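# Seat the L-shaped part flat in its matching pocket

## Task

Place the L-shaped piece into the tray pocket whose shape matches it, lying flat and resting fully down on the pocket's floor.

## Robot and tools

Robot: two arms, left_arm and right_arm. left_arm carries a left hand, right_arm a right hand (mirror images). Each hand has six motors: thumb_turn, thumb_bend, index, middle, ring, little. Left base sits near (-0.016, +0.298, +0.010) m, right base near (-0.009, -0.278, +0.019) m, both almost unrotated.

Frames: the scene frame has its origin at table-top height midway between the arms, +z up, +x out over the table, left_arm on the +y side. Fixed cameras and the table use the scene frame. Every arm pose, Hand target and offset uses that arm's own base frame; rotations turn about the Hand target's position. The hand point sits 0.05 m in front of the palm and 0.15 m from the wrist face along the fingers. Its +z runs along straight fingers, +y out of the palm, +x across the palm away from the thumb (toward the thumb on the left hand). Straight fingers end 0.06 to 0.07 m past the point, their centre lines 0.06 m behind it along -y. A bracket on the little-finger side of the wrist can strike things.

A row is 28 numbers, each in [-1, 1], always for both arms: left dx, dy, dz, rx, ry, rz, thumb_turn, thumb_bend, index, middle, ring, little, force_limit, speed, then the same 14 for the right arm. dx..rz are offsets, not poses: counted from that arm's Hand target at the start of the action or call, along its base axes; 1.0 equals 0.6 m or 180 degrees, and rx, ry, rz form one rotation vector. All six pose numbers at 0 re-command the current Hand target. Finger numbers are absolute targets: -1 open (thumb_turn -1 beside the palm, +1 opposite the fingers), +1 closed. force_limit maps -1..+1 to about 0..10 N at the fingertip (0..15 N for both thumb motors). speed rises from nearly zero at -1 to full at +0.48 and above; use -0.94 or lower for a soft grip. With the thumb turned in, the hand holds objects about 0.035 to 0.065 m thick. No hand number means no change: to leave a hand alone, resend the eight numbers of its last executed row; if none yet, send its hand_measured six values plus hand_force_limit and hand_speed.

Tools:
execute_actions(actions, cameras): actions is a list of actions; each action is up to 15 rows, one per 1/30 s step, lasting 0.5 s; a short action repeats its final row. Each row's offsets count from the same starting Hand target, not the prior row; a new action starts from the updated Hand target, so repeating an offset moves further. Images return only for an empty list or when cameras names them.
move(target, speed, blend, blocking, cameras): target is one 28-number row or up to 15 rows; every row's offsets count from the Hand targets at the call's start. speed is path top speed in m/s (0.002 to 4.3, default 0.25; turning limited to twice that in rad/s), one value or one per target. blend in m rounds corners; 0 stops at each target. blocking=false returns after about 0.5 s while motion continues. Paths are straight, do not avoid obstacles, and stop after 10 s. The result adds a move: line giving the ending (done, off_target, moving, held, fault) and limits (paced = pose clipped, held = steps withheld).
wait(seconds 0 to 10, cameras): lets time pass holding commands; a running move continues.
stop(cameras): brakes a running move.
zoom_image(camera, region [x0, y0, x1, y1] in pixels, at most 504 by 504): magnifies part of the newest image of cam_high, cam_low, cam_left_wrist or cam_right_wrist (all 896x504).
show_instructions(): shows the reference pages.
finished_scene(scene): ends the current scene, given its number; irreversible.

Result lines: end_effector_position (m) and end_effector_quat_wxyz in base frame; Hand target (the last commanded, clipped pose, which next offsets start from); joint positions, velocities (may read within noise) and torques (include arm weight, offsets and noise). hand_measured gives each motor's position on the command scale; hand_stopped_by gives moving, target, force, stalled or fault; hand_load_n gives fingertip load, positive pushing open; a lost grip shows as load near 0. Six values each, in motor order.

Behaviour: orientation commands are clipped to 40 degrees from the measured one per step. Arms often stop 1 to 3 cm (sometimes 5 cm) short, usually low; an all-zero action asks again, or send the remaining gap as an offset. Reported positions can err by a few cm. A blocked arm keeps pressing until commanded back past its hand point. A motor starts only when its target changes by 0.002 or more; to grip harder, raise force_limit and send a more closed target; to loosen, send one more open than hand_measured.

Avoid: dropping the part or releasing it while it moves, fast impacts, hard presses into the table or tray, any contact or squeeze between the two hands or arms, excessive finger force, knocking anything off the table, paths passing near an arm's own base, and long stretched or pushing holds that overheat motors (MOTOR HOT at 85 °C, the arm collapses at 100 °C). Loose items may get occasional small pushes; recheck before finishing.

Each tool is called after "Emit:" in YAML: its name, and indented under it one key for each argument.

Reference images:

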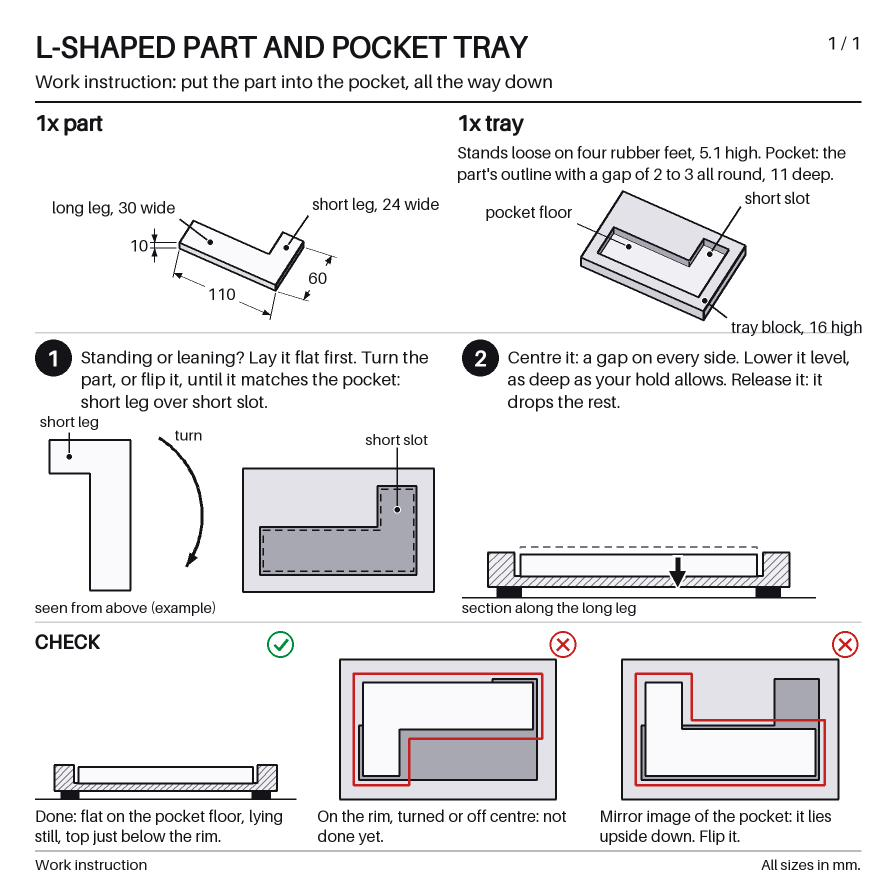

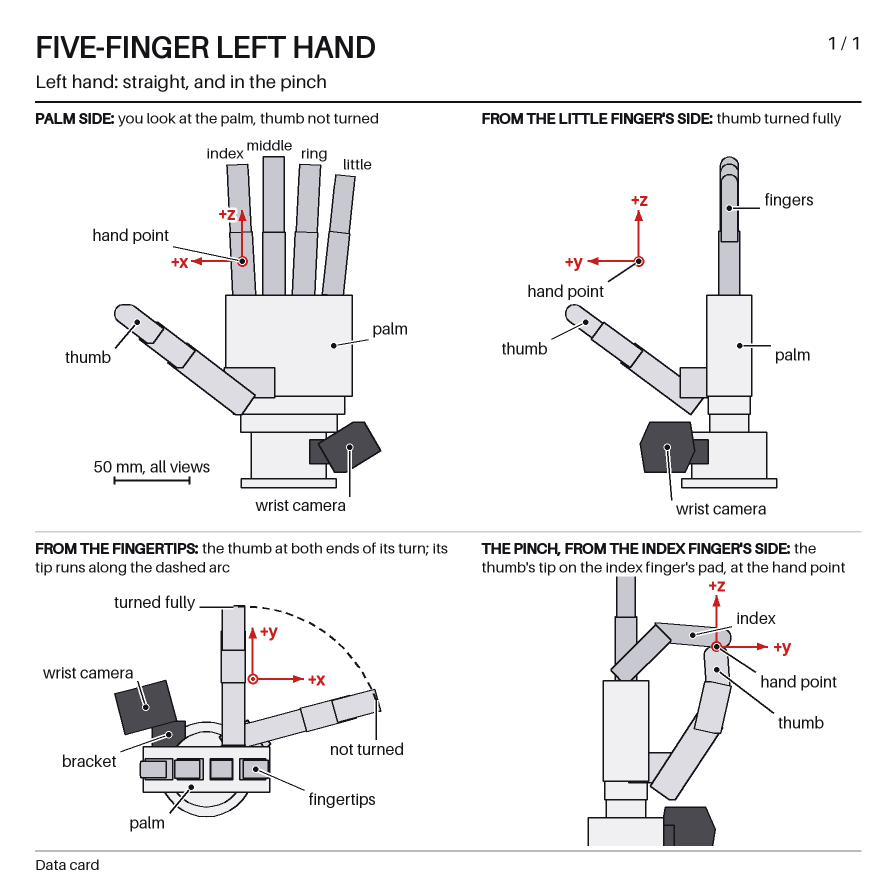

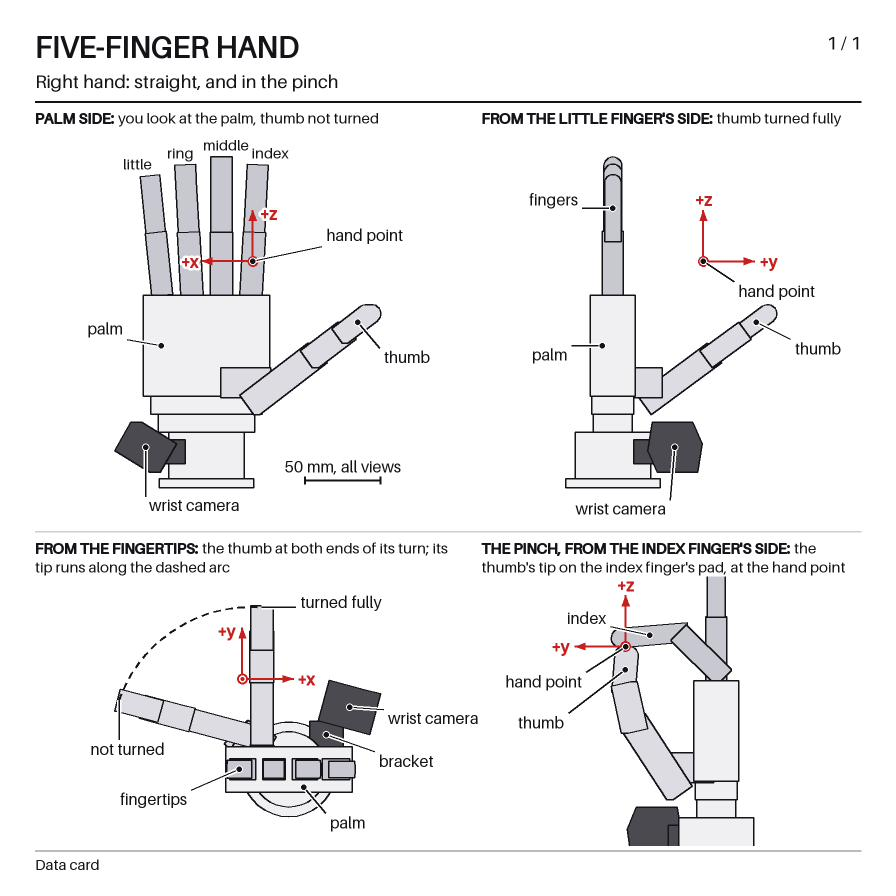

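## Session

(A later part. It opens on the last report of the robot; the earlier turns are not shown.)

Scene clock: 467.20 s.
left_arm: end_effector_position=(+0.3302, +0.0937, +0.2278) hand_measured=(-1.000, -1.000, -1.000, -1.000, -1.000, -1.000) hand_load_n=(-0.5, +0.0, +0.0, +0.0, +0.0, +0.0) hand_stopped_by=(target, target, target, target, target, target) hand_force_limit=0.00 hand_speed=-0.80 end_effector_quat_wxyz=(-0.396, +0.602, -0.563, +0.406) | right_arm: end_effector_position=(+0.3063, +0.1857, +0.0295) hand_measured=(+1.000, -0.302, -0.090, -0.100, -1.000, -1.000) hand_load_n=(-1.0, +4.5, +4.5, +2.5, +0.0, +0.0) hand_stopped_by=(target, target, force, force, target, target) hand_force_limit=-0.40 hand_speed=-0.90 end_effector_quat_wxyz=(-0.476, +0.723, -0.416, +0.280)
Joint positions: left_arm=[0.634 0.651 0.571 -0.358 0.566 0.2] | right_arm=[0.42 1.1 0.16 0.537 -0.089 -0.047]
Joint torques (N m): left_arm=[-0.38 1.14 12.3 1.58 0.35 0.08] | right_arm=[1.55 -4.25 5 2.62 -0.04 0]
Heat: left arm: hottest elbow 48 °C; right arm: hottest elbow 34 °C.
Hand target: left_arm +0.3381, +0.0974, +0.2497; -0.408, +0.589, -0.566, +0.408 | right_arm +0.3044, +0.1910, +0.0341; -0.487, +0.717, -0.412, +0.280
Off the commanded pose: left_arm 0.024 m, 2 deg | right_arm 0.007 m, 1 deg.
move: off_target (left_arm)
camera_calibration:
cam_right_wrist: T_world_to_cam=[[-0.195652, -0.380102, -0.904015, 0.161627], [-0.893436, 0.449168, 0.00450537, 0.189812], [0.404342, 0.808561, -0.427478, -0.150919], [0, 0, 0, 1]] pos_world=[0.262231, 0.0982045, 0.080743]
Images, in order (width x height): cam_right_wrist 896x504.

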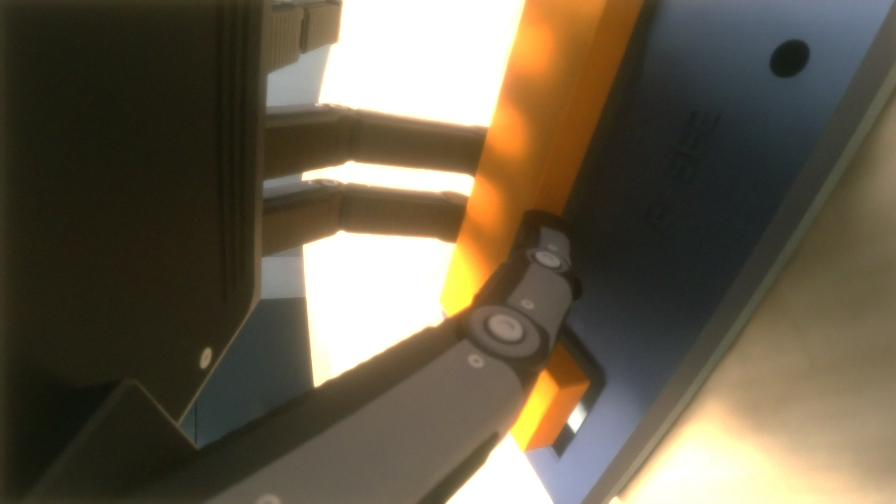

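Emit:
move:
  target: [0,0,0,0,0,0,-1,-1,-1,-1,-1,-1,0,-0.8,-0.0040,0.0020,-0.006,0,0,0.002,1,-0.3,0.1,0.1,-1,-1,-0.4,-0.9]
  speed: 0.03
  cameras: ["cam_right_wrist","cam_low"]

Emit:
zoom_image:
  camera: "cam_right_wrist"
  region: [490, 320, 690, 480]

Emit:
zoom_image:
  camera: "cam_right_wrist"
  region: [420, 0, 800, 230]

Emit:
zoom_image:
  camera: "cam_low"
  region: [390, 240, 500, 320]

Scene clock: 484.23 s.
left_arm: end_effector_position=(+0.3302, +0.0937, +0.2278) hand_measured=(-1.000, -1.000, -1.000, -1.000, -1.000, -1.000) hand_load_n=(+0.0, +0.0, +0.0, +0.0, +0.0, +0.0) hand_stopped_by=(target, target, target, target, target, target) hand_force_limit=0.00 hand_speed=-0.80 end_effector_quat_wxyz=(-0.396, +0.602, -0.563, +0.406) | right_arm: end_effector_position=(+0.3050, +0.1873, +0.0298) hand_measured=(+1.000, -0.302, -0.090, -0.100, -1.000, -1.000) hand_load_n=(-0.5, +4.0, +5.0, +2.5, +0.0, +0.0) hand_stopped_by=(target, target, force, force, target, target) hand_force_limit=-0.40 hand_speed=-0.90 end_effector_quat_wxyz=(-0.480, +0.721, -0.412, +0.281)
Joint positions: left_arm=[0.634 0.651 0.571 -0.358 0.566 0.2] | right_arm=[0.426 1.105 0.152 0.561 -0.089 -0.047]
Joint torques (N m): left_arm=[-0.32 1.2 12.3 1.59 0.35 0.08] | right_arm=[1.38 -3.25 4.83 2.67 0 0.02]
Heat: left arm: hottest elbow 49 °C; right arm: hottest elbow 34 °C.
Hand target: left_arm +0.3381, +0.0974, +0.2497; -0.408, +0.589, -0.566, +0.408 | right_arm +0.3020, +0.1922, +0.0304; -0.488, +0.719, -0.410, +0.278
Off the commanded pose: left_arm 0.024 m, 2 deg | right_arm 0.006 m, 1 deg.
move: off_target (left_arm)
camera_calibration:
cam_right_wrist: T_world_to_cam=[[-0.184102, -0.376899, -0.907774, 0.158206], [-0.896017, 0.444012, -0.00263157, 0.189834], [0.404055, 0.812896, -0.419451, -0.152506], [0, 0, 0, 1]] pos_world=[0.260841, 0.099311, 0.0801461]
Images, in order (width x height): cam_low 896x504, cam_right_wrist 896x504.

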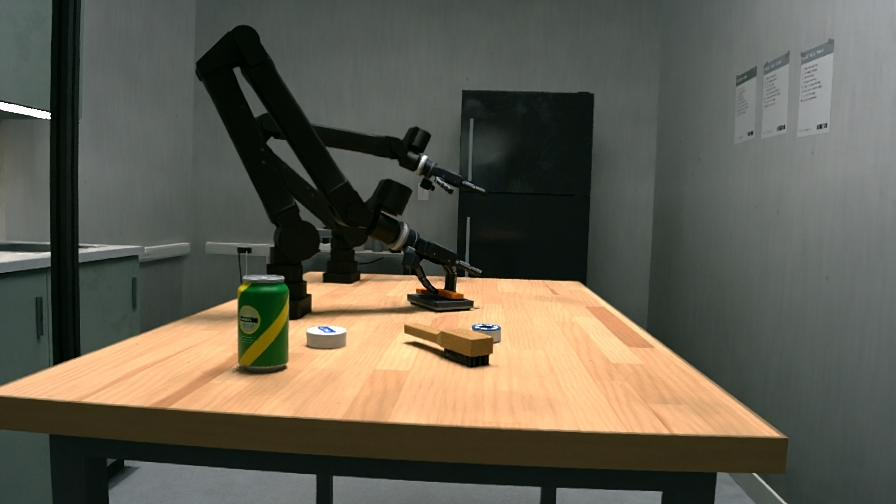

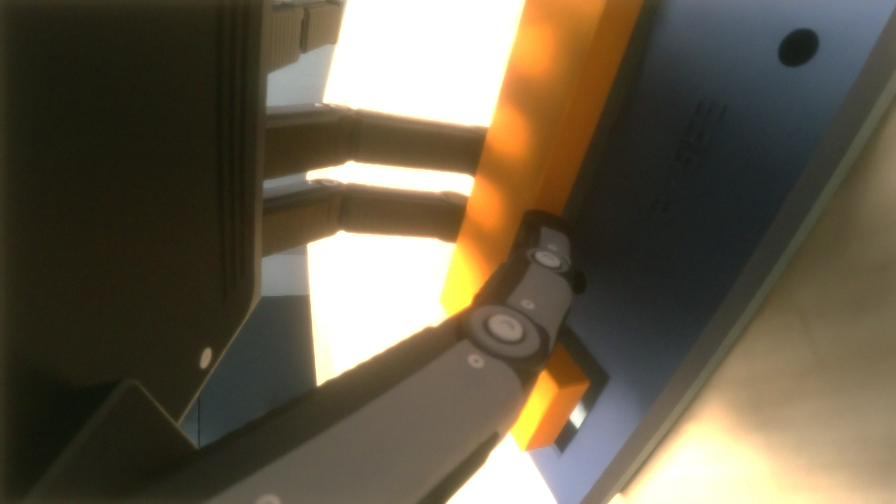

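Scaled by 2.520 from the camera's 896x504 image, which has a finer 1280x720 frame.

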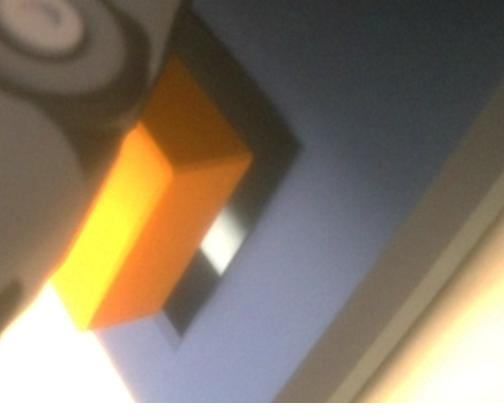

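Scaled by 1.326 from the camera's 896x504 image, which has a finer 1280x720 frame.

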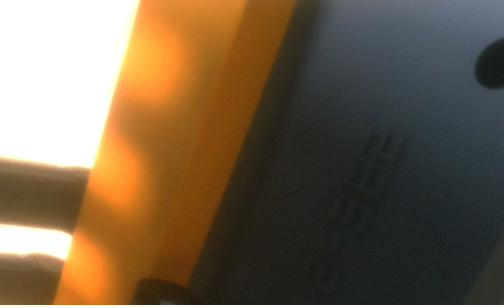

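Scaled by 4.582 from the camera's 896x504 image, which has a finer 1280x720 frame.

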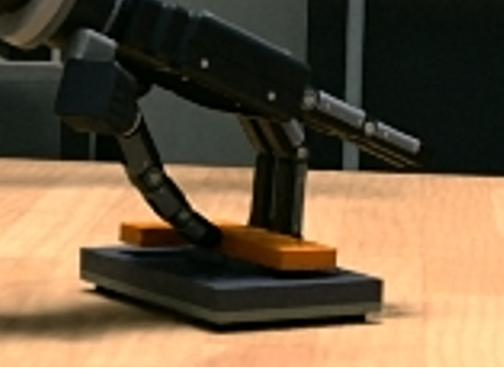

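Emit:
zoom_image:
  camera: "cam_right_wrist"
  region: [560, 0, 700, 80]

Emit:
zoom_image:
  camera: "cam_right_wrist"
  region: [530, 140, 670, 220]

Scaled by 3.600 from the camera's 896x504 image, which has a finer 1280x720 frame.

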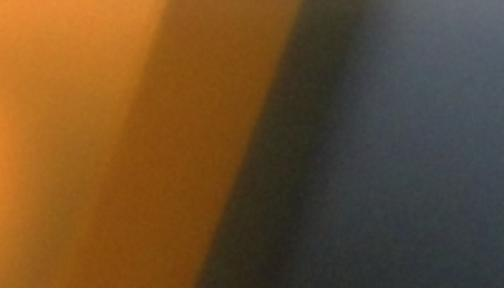

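Scaled by 3.600 from the camera's 896x504 image, which has a finer 1280x720 frame.

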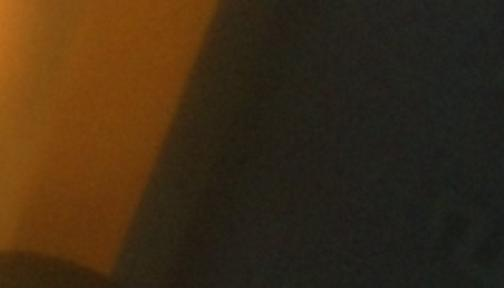

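Emit:
move:
  target: [0,0,0,0,0,0,-1,-1,-1,-1,-1,-1,0,-0.8,0.0008,0.0008,-0.0083,0,0,0.005,1,-0.3,0.1,0.1,-1,-1,-0.4,-0.9]
  speed: 0.03
  cameras: ["cam_right_wrist","cam_low"]

Emit:
zoom_image:
  camera: "cam_right_wrist"
  region: [490, 320, 690, 480]

Emit:
zoom_image:
  camera: "cam_right_wrist"
  region: [560, 0, 700, 80]

Emit:
zoom_image:
  camera: "cam_low"
  region: [400, 265, 480, 315]

Scene clock: 513.83 s.
left_arm: end_effector_position=(+0.3302, +0.0937, +0.2278) hand_measured=(-1.000, -1.000, -1.000, -1.000, -1.000, -1.000) hand_load_n=(+0.0, +0.0, +0.0, +0.0, +0.0, +0.0) hand_stopped_by=(target, target, target, target, target, target) hand_force_limit=0.00 hand_speed=-0.80 end_effector_quat_wxyz=(-0.396, +0.602, -0.563, +0.406) | right_arm: end_effector_position=(+0.3051, +0.1912, +0.0261) hand_measured=(+1.000, -0.302, -0.090, -0.100, -1.000, -1.000) hand_load_n=(-0.5, +5.0, +4.5, +2.0, +0.0, +0.0) hand_stopped_by=(target, target, force, force, target, target) hand_force_limit=-0.40 hand_speed=-0.90 end_effector_quat_wxyz=(-0.485, +0.723, -0.408, +0.275)
Joint positions: left_arm=[0.634 0.651 0.571 -0.358 0.566 0.2] | right_arm=[0.426 1.145 0.152 0.603 -0.108 -0.047]
Joint torques (N m): left_arm=[-0.26 1.14 12.3 1.59 0.34 0.07] | right_arm=[0.38 -3.6 4.49 2.7 -0.23 -0.08]
Heat: left arm: hottest elbow 49 °C; right arm: hottest elbow 33 °C.
Hand target: left_arm +0.3381, +0.0974, +0.2497; -0.408, +0.589, -0.566, +0.408 | right_arm +0.3024, +0.1927, +0.0254; -0.490, +0.722, -0.404, +0.275
Off the commanded pose: left_arm 0.024 m, 2 deg | right_arm 0.003 m, 1 deg.
move: off_target (left_arm)
camera_calibration:
cam_right_wrist: T_world_to_cam=[[-0.178706, -0.373425, -0.910284, 0.154043], [-0.903555, 0.42847, 0.00161393, 0.193283], [0.389427, 0.82278, -0.41398, -0.154976], [0, 0, 0, 1]] pos_world=[0.262522, 0.102219, 0.0757537]
Images, in order (width x height): cam_low 896x504, cam_right_wrist 896x504.

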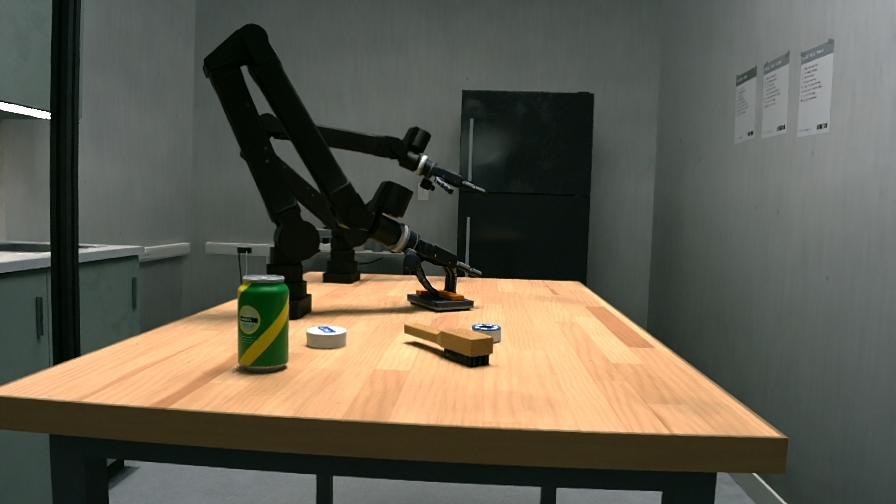

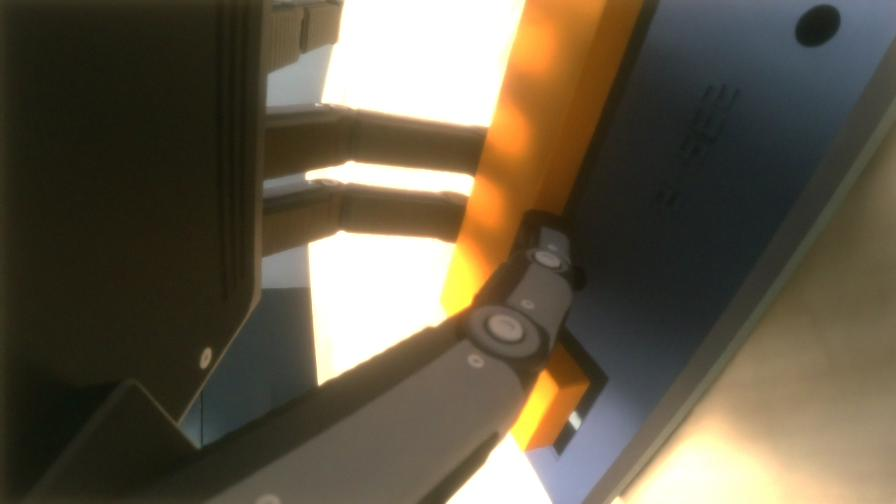

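Scaled by 2.520 from the camera's 896x504 image, which has a finer 1280x720 frame.

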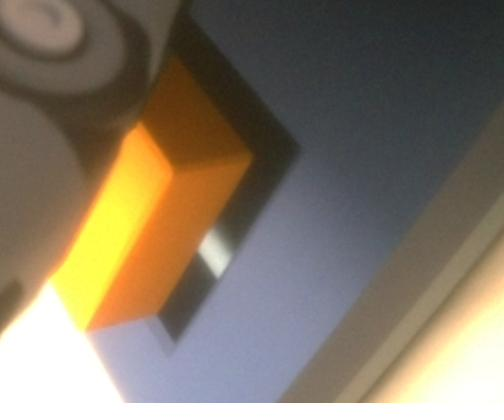

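Scaled by 3.600 from the camera's 896x504 image, which has a finer 1280x720 frame.

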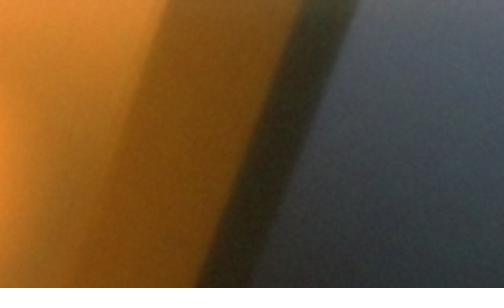

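Scaled by 6.300 from the camera's 896x504 image, which has a finer 1280x720 frame.

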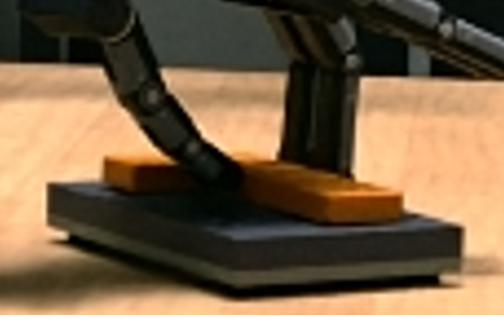

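Emit:
move:
  target:
    - [0,0,0,0,0,0,-1,-1,-1,-1,-1,-1,0,-0.8,0.0045,-0.0125,0.0167,0,0,0,1,-0.3,0.1,0.1,-1,-1,-0.4,-0.9]
    - [0,0,0,0,0,0,-1,-1,-1,-1,-1,-1,0,-0.8,0.0052,-0.0125,0.003,0,0,0,1,-0.3,0.1,0.1,-1,-1,-0.4,-0.9]
  speed: 0.05
  cameras: ["cam_right_wrist","cam_low"]

Emit:
zoom_image:
  camera: "cam_right_wrist"
  region: [490, 320, 690, 480]

Emit:
zoom_image:
  camera: "cam_right_wrist"
  region: [560, 0, 700, 80]

Emit:
zoom_image:
  camera: "cam_low"
  region: [400, 265, 480, 315]

Scene clock: 535.73 s.
left_arm: end_effector_position=(+0.3302, +0.0937, +0.2278) hand_measured=(-1.000, -1.000, -1.000, -1.000, -1.000, -1.000) hand_load_n=(-0.5, +0.0, +0.0, +0.0, +0.0, +0.0) hand_stopped_by=(target, target, target, target, target, target) hand_force_limit=0.00 hand_speed=-0.80 end_effector_quat_wxyz=(-0.396, +0.602, -0.563, +0.406) | right_arm: end_effector_position=(+0.3030, +0.1899, +0.0265) hand_measured=(+1.000, -0.302, -0.090, -0.100, -1.000, -1.000) hand_load_n=(-0.5, +4.5, +5.0, +2.5, +0.0, +0.0) hand_stopped_by=(target, target, force, force, target, target) hand_force_limit=-0.40 hand_speed=-0.90 end_effector_quat_wxyz=(-0.488, +0.725, -0.406, +0.266)
Joint positions: left_arm=[0.634 0.651 0.571 -0.358 0.566 0.2] | right_arm=[0.405 1.133 0.152 0.585 -0.144 -0.048]
Joint torques (N m): left_arm=[-0.32 1.2 12.3 1.59 0.35 0.07] | right_arm=[-1.26 -3.72 4.62 2.69 -0.24 -0.22]
Heat: left arm: hottest elbow 49 °C; right arm: hottest elbow 32 °C.
Hand target: left_arm +0.3381, +0.0974, +0.2497; -0.408, +0.589, -0.566, +0.408 | right_arm +0.3056, +0.1852, +0.0273; -0.490, +0.722, -0.404, +0.275
Off the commanded pose: left_arm 0.024 m, 2 deg | right_arm 0.005 m, 1 deg.
move: off_target (left_arm)
camera_calibration:
cam_right_wrist: T_world_to_cam=[[-0.183407, -0.368224, -0.911468, 0.154105], [-0.909497, 0.415432, 0.0151794, 0.195927], [0.373064, 0.831761, -0.411092, -0.149657], [0, 0, 0, 1]] pos_world=[0.26229, 0.0998297, 0.0759645]
Images, in order (width x height): cam_low 896x504, cam_right_wrist 896x504.

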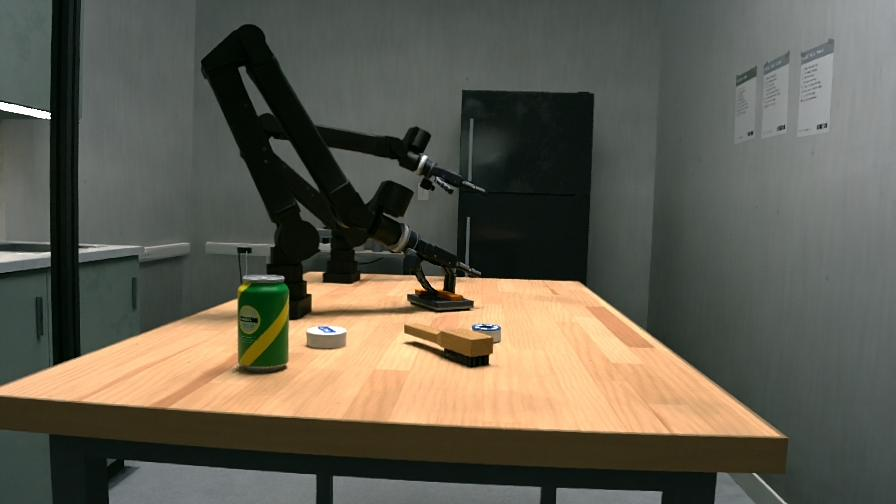

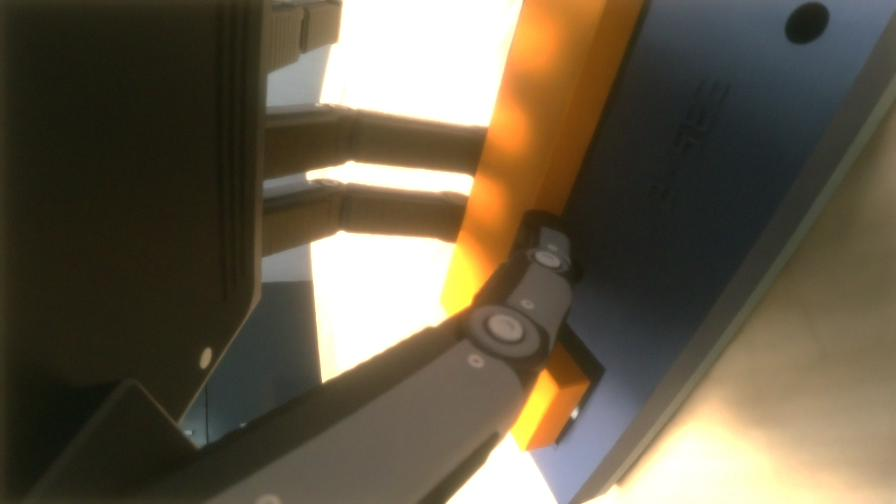

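Scaled by 2.520 from the camera's 896x504 image, which has a finer 1280x720 frame.

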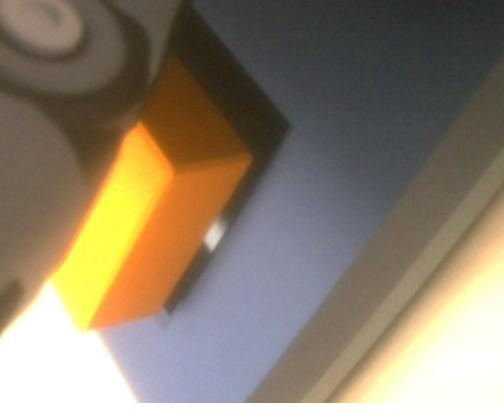

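Scaled by 3.600 from the camera's 896x504 image, which has a finer 1280x720 frame.

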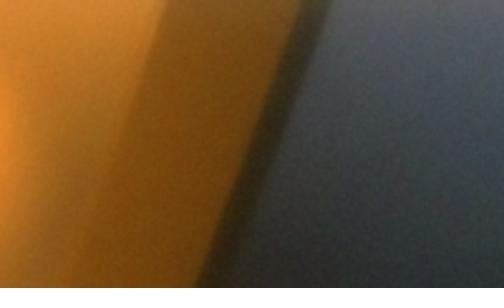

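Scaled by 6.300 from the camera's 896x504 image, which has a finer 1280x720 frame.

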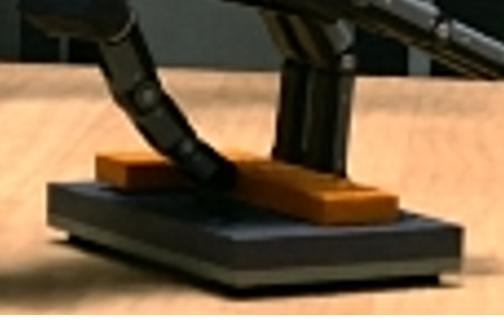

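Emit:
move:
  target:
    - [0,0,0,0,0,0,-1,-1,-1,-1,-1,-1,0,-0.8,0.0052,-0.0043,0.008,0,0,-0.0036,1,-0.3,0.1,0.1,-1,-1,-0.4,-0.9]
    - [0,0,0,0,0,0,-1,-1,-1,-1,-1,-1,0,-0.8,0.0052,-0.0043,0.001,0,0,-0.0036,1,-0.3,0.1,0.1,-1,-1,-0.4,-0.9]
  speed: 0.05
  cameras: ["cam_right_wrist","cam_low"]

Emit:
zoom_image:
  camera: "cam_right_wrist"
  region: [490, 320, 690, 480]

Emit:
zoom_image:
  camera: "cam_right_wrist"
  region: [560, 0, 700, 80]

Emit:
zoom_image:
  camera: "cam_low"
  region: [400, 265, 480, 315]

Scene clock: 551.10 s.
left_arm: end_effector_position=(+0.3302, +0.0937, +0.2278) hand_measured=(-1.000, -1.000, -1.000, -1.000, -1.000, -1.000) hand_load_n=(-0.5, +0.0, +0.0, +0.0, +0.0, +0.0) hand_stopped_by=(target, target, target, target, target, target) hand_force_limit=0.00 hand_speed=-0.80 end_effector_quat_wxyz=(-0.396, +0.602, -0.563, +0.406) | right_arm: end_effector_position=(+0.3046, +0.1872, +0.0263) hand_measured=(+1.000, -0.302, -0.090, -0.100, -1.000, -1.000) hand_load_n=(-0.5, +4.5, +4.5, +2.5, +0.0, +0.0) hand_stopped_by=(target, target, force, force, target, target) hand_force_limit=-0.40 hand_speed=-0.90 end_effector_quat_wxyz=(-0.487, +0.724, -0.410, +0.268)
Joint positions: left_arm=[0.634 0.651 0.571 -0.358 0.566 0.2] | right_arm=[0.397 1.134 0.152 0.585 -0.144 -0.048]
Joint torques (N m): left_arm=[-0.32 1.14 12.3 1.58 0.34 0.08] | right_arm=[-1.32 -3.49 4.97 2.58 -0.17 -0.22]
Heat: left arm: hottest elbow 49 °C; right arm: hottest elbow 32 °C.
Hand target: left_arm +0.3381, +0.0974, +0.2497; -0.408, +0.589, -0.566, +0.408 | right_arm +0.3087, +0.1826, +0.0279; -0.488, +0.720, -0.408, +0.277
Off the commanded pose: left_arm 0.024 m, 2 deg | right_arm 0.006 m, 1 deg.
move: off_target (left_arm)
camera_calibration:
cam_right_wrist: T_world_to_cam=[[-0.187255, -0.366861, -0.911235, 0.154086], [-0.905821, 0.423371, 0.0156946, 0.195839], [0.380032, 0.828354, -0.411589, -0.149592], [0, 0, 0, 1]] pos_world=[0.263098, 0.0975311, 0.0757644]
Images, in order (width x height): cam_low 896x504, cam_right_wrist 896x504.

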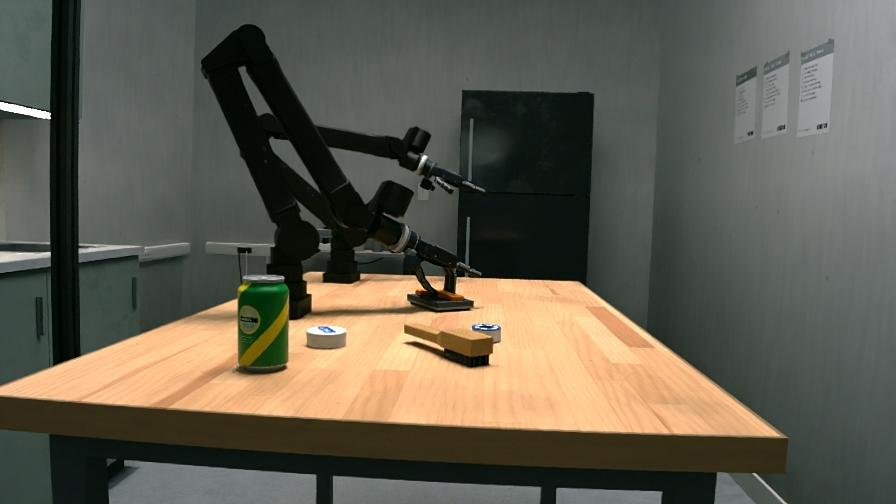

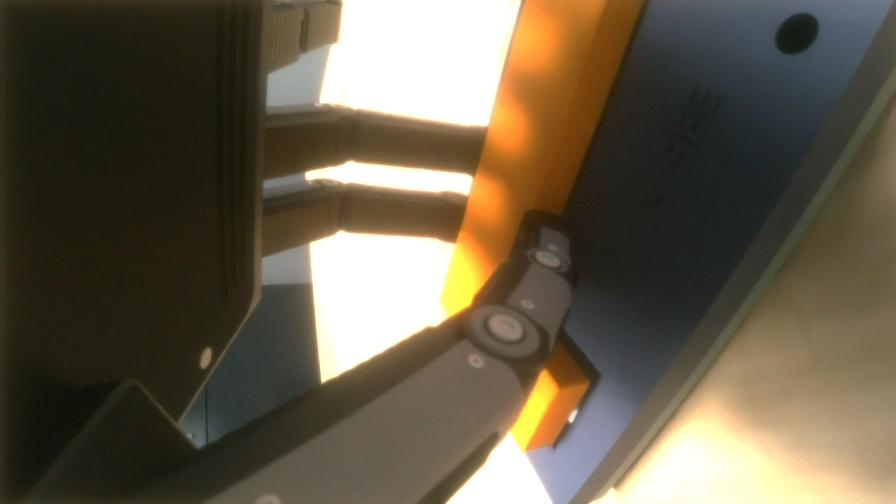

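Scaled by 2.520 from the camera's 896x504 image, which has a finer 1280x720 frame.

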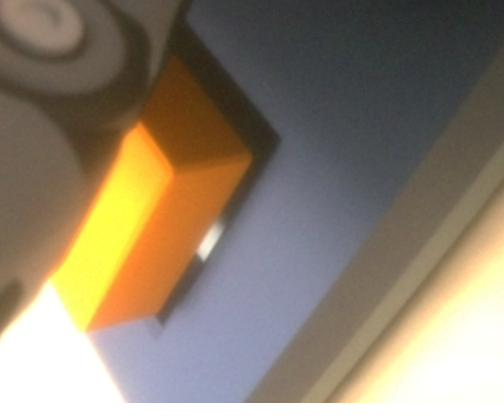

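Scaled by 3.600 from the camera's 896x504 image, which has a finer 1280x720 frame.

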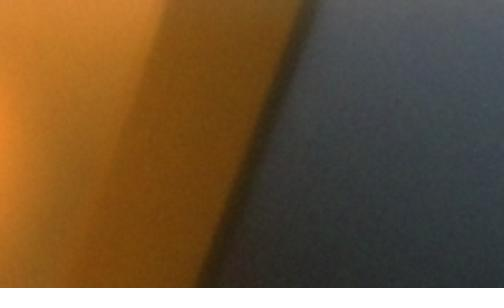

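Scaled by 6.300 from the camera's 896x504 image, which has a finer 1280x720 frame.

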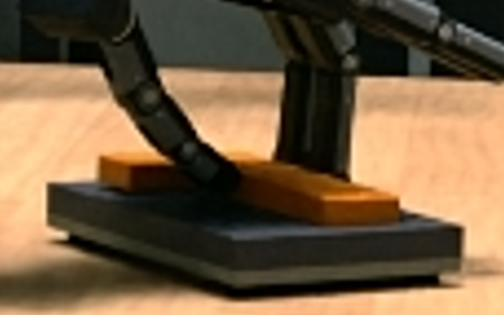

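Emit:
move:
  target: [0,0,0,0,0,0,-1,-1,-1,-1,-1,-1,0,-0.8,0.0035,0.0005,0,0,0,0,1,-0.3,0.1,0.1,-1,-1,-0.4,-0.9]
  speed: 0.03
  cameras: ["cam_right_wrist"]

Emit:
zoom_image:
  camera: "cam_right_wrist"
  region: [490, 320, 690, 480]

Emit:
zoom_image:
  camera: "cam_right_wrist"
  region: [560, 0, 700, 80]

Scene clock: 566.07 s.
left_arm: end_effector_position=(+0.3302, +0.0937, +0.2278) hand_measured=(-1.000, -1.000, -1.000, -1.000, -1.000, -1.000) hand_load_n=(+0.0, +0.0, +0.0, +0.0, +0.0, +0.0) hand_stopped_by=(target, target, target, target, target, target) hand_force_limit=0.00 hand_speed=-0.80 end_effector_quat_wxyz=(-0.396, +0.602, -0.563, +0.406) | right_arm: end_effector_position=(+0.3051, +0.1870, +0.0261) hand_measured=(+1.000, -0.302, -0.090, -0.100, -1.000, -1.000) hand_load_n=(-0.5, +4.5, +4.5, +2.0, +0.0, +0.0) hand_stopped_by=(target, target, force, force, target, target) hand_force_limit=-0.40 hand_speed=-0.90 end_effector_quat_wxyz=(-0.487, +0.723, -0.410, +0.268)
Joint positions: left_arm=[0.634 0.651 0.571 -0.358 0.566 0.2] | right_arm=[0.395 1.138 0.152 0.589 -0.146 -0.048]
Joint torques (N m): left_arm=[-0.38 1.2 12.29 1.59 0.34 0.08] | right_arm=[-1.32 -3.14 5.33 2.51 -0.19 -0.23]
Heat: left arm: hottest elbow 49 °C; right arm: hottest elbow 32 °C.
Hand target: left_arm +0.3381, +0.0974, +0.2497; -0.408, +0.589, -0.566, +0.408 | right_arm +0.3108, +0.1829, +0.0279; -0.488, +0.720, -0.408, +0.277
Off the commanded pose: left_arm 0.024 m, 2 deg | right_arm 0.007 m, 1 deg.
move: off_target (left_arm)
camera_calibration:
cam_right_wrist: T_world_to_cam=[[-0.186736, -0.36589, -0.911731, 0.153641], [-0.905631, 0.423787, 0.0154149, 0.196312], [0.38074, 0.82857, -0.410498, -0.150031], [0, 0, 0, 1]] pos_world=[0.2636, 0.0973327, 0.0754652]
Images, in order (width x height): cam_right_wrist 896x504.

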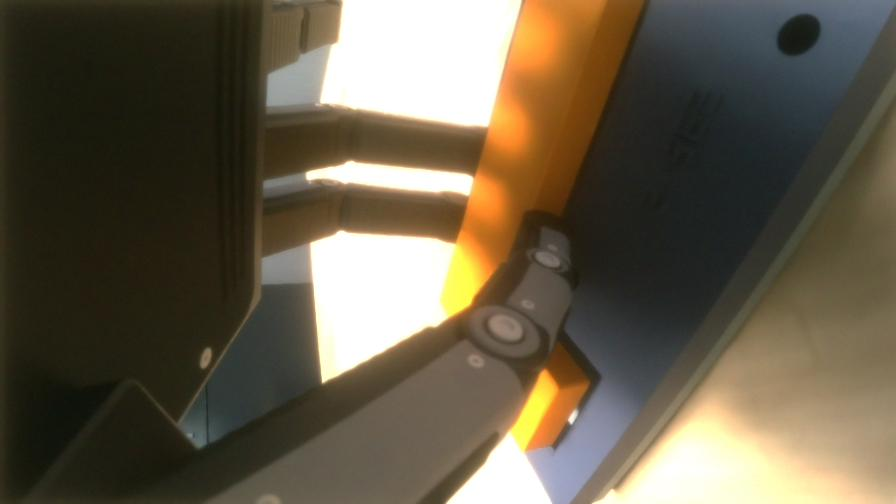

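Scaled by 2.520 from the camera's 896x504 image, which has a finer 1280x720 frame.

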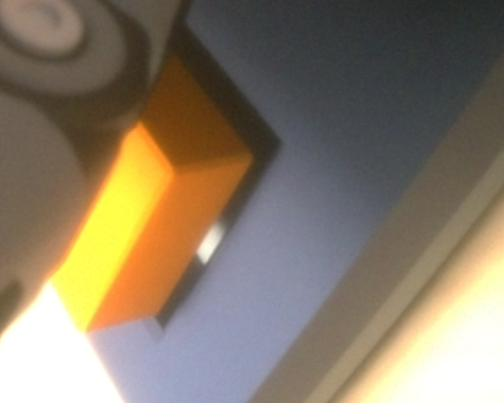

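Scaled by 3.600 from the camera's 896x504 image, which has a finer 1280x720 frame.

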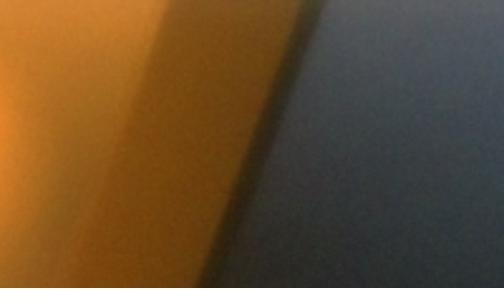

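Emit:
move:
  target: [0,0,0,0,0,0,-1,-1,-1,-1,-1,-1,0,-0.8,0,0,0,0,0,0,1,-0.3,-0.34,-0.34,-1,-1,-0.4,-0.8]
  cameras: ["cam_right_wrist","cam_low"]

Emit:
zoom_image:
  camera: "cam_right_wrist"
  region: [400, 0, 896, 504]

Emit:
zoom_image:
  camera: "cam_low"
  region: [400, 265, 480, 315]

Scene clock: 570.87 s.
left_arm: end_effector_position=(+0.3302, +0.0937, +0.2278) hand_measured=(-1.000, -1.000, -1.000, -1.000, -1.000, -1.000) hand_load_n=(+0.0, +0.0, +0.0, +0.0, +0.0, +0.0) hand_stopped_by=(target, target, target, target, target, target) hand_force_limit=0.00 hand_speed=-0.80 end_effector_quat_wxyz=(-0.396, +0.602, -0.563, +0.406) | right_arm: end_effector_position=(+0.3049, +0.1868, +0.0251) hand_measured=(+1.000, -0.300, -0.340, -0.340, -1.000, -1.000) hand_load_n=(+0.0, +0.0, +0.0, -0.5, +0.0, +0.0) hand_stopped_by=(target, target, target, target, target, target) hand_force_limit=-0.40 hand_speed=-0.80 end_effector_quat_wxyz=(-0.486, +0.724, -0.410, +0.267)
Joint positions: left_arm=[0.634 0.651 0.571 -0.358 0.566 0.2] | right_arm=[0.394 1.141 0.152 0.589 -0.146 -0.048]
Joint torques (N m): left_arm=[-0.32 1.2 12.3 1.59 0.35 0.08] | right_arm=[-1.49 -3.49 5.2 2.56 -0.2 -0.23]
Heat: left arm: hottest elbow 49 °C; right arm: hottest elbow 32 °C.
Hand target: left_arm +0.3381, +0.0974, +0.2497; -0.408, +0.589, -0.566, +0.408 | right_arm +0.3108, +0.1830, +0.0278; -0.488, +0.720, -0.408, +0.277
Off the commanded pose: left_arm 0.024 m, 2 deg | right_arm 0.008 m, 1 deg.
move: off_target (left_arm)
camera_calibration:
cam_right_wrist: T_world_to_cam=[[-0.189368, -0.36684, -0.910806, 0.153515], [-0.905418, 0.424165, 0.0174095, 0.195984], [0.379946, 0.827957, -0.412467, -0.1497], [0, 0, 0, 1]] pos_world=[0.263396, 0.097131, 0.0746646]
Images, in order (width x height): cam_low 896x504, cam_right_wrist 896x504.

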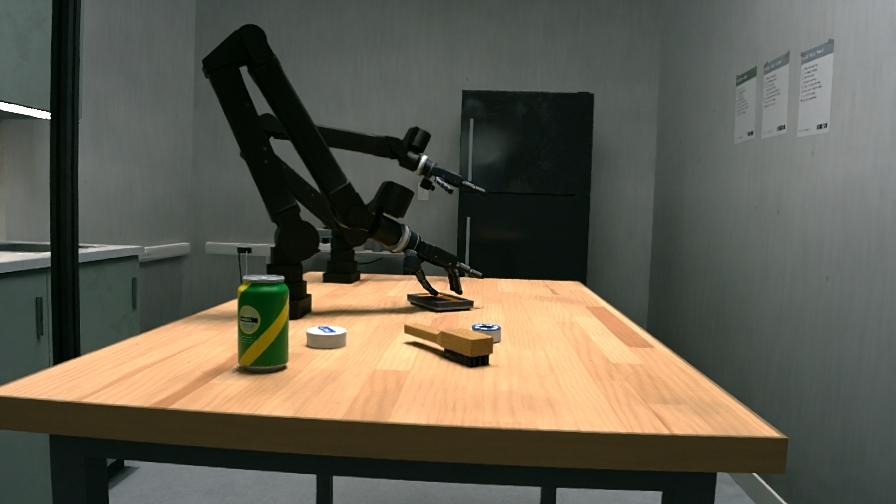

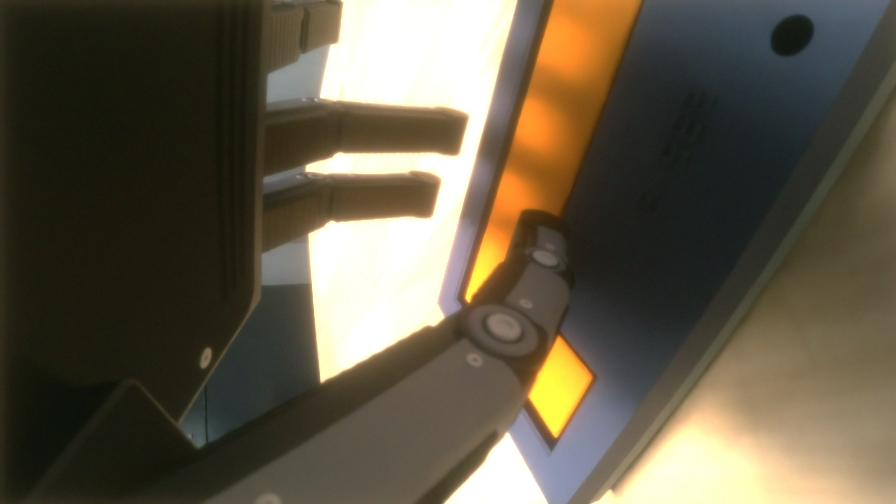

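Scaled by 1.000.

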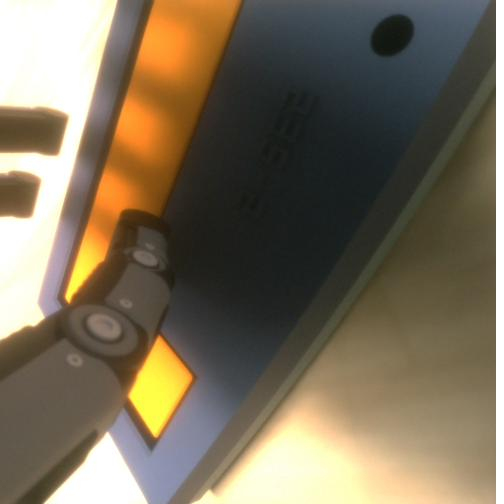

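Scaled by 6.300 from the camera's 896x504 image, which has a finer 1280x720 frame.

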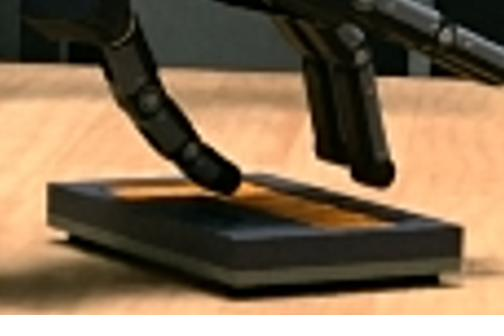

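Emit:
move:
  target: [0,0,0,0,0,0,-1,-1,-1,-1,-1,-1,0,-0.8,-0.005,0.003,0.14,0,0,0,1,-0.3,-0.34,-0.34,-1,-1,-0.4,-0.8]
  speed: 0.12
  cameras: ["cam_right_wrist","cam_low","cam_high"]

Emit:
zoom_image:
  camera: "cam_high"
  region: [320, 150, 430, 230]

Emit:
zoom_image:
  camera: "cam_low"
  region: [400, 265, 480, 315]

Scene clock: 574.73 s.
left_arm: end_effector_position=(+0.3302, +0.0937, +0.2278) hand_measured=(-1.000, -1.000, -1.000, -1.000, -1.000, -1.000) hand_load_n=(+0.0, +0.0, +0.0, +0.0, +0.0, +0.0) hand_stopped_by=(target, target, target, target, target, target) hand_force_limit=0.00 hand_speed=-0.80 end_effector_quat_wxyz=(-0.396, +0.602, -0.563, +0.406) | right_arm: end_effector_position=(+0.2889, +0.1786, +0.0830) hand_measured=(+1.000, -0.300, -0.340, -0.340, -1.000, -1.000) hand_load_n=(+0.0, +0.0, +0.0, +0.0, +0.0, +0.0) hand_stopped_by=(target, target, target, target, target, target) hand_force_limit=-0.40 hand_speed=-0.80 end_effector_quat_wxyz=(-0.475, +0.729, -0.417, +0.263)
Joint positions: left_arm=[0.634 0.651 0.571 -0.358 0.566 0.2] | right_arm=[0.394 0.748 0.228 0.093 -0.138 -0.048]
Joint torques (N m): left_arm=[-0.32 1.2 12.3 1.58 0.35 0.08] | right_arm=[-0.26 -1.96 11.82 1.13 -0.03 -0.18]
Heat: left arm: hottest elbow 49 °C; right arm: hottest elbow 33 °C.
Hand target: left_arm +0.3381, +0.0974, +0.2497; -0.408, +0.589, -0.566, +0.408 | right_arm +0.3078, +0.1847, +0.1118; -0.488, +0.720, -0.408, +0.277
Off the commanded pose: left_arm 0.024 m, 2 deg | right_arm 0.035 m, 3 deg.
move: off_target (left_arm, right_arm)
camera_calibration:
cam_right_wrist: T_world_to_cam=[[-0.21454, -0.377821, -0.90068, 0.208562], [-0.901796, 0.430816, 0.0340848, 0.180375], [0.375149, 0.819542, -0.433145, -0.108379], [0, 0, 0, 1]] pos_world=[0.248065, 0.0899115, 0.134756]
Images, in order (width x height): cam_high 896x504, cam_low 896x504, cam_right_wrist 896x504.

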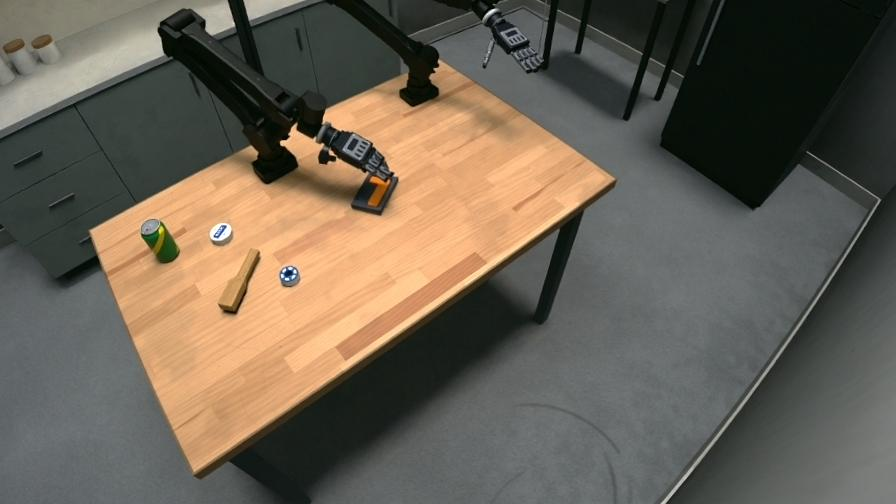

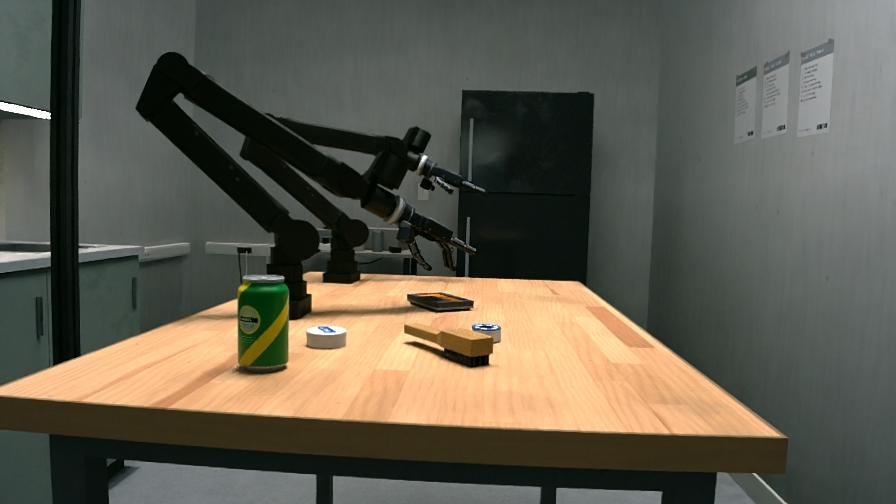

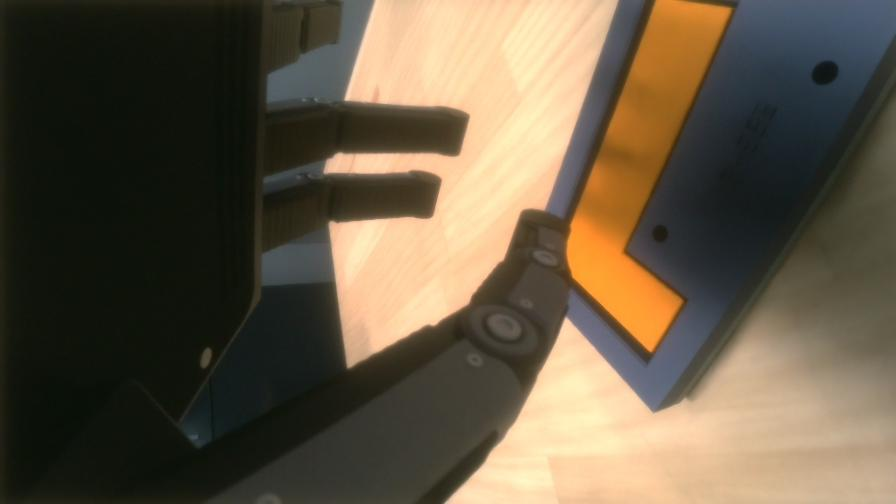

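Scaled by 4.582 from the camera's 896x504 image, which has a finer 1280x720 frame.

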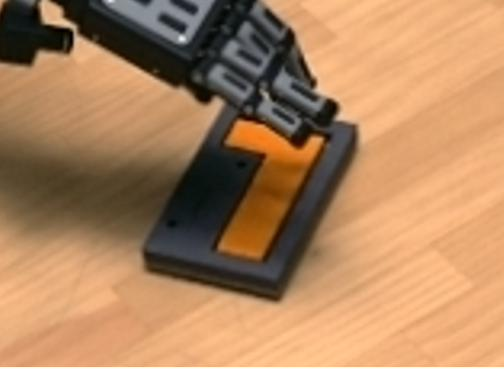

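Scaled by 6.300 from the camera's 896x504 image, which has a finer 1280x720 frame.

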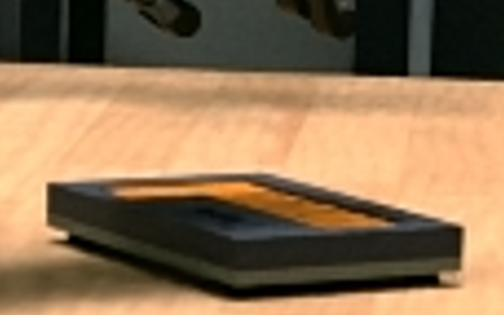

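Emit:
finished_scene:
  scene: 3

The scene is finished: the task was done.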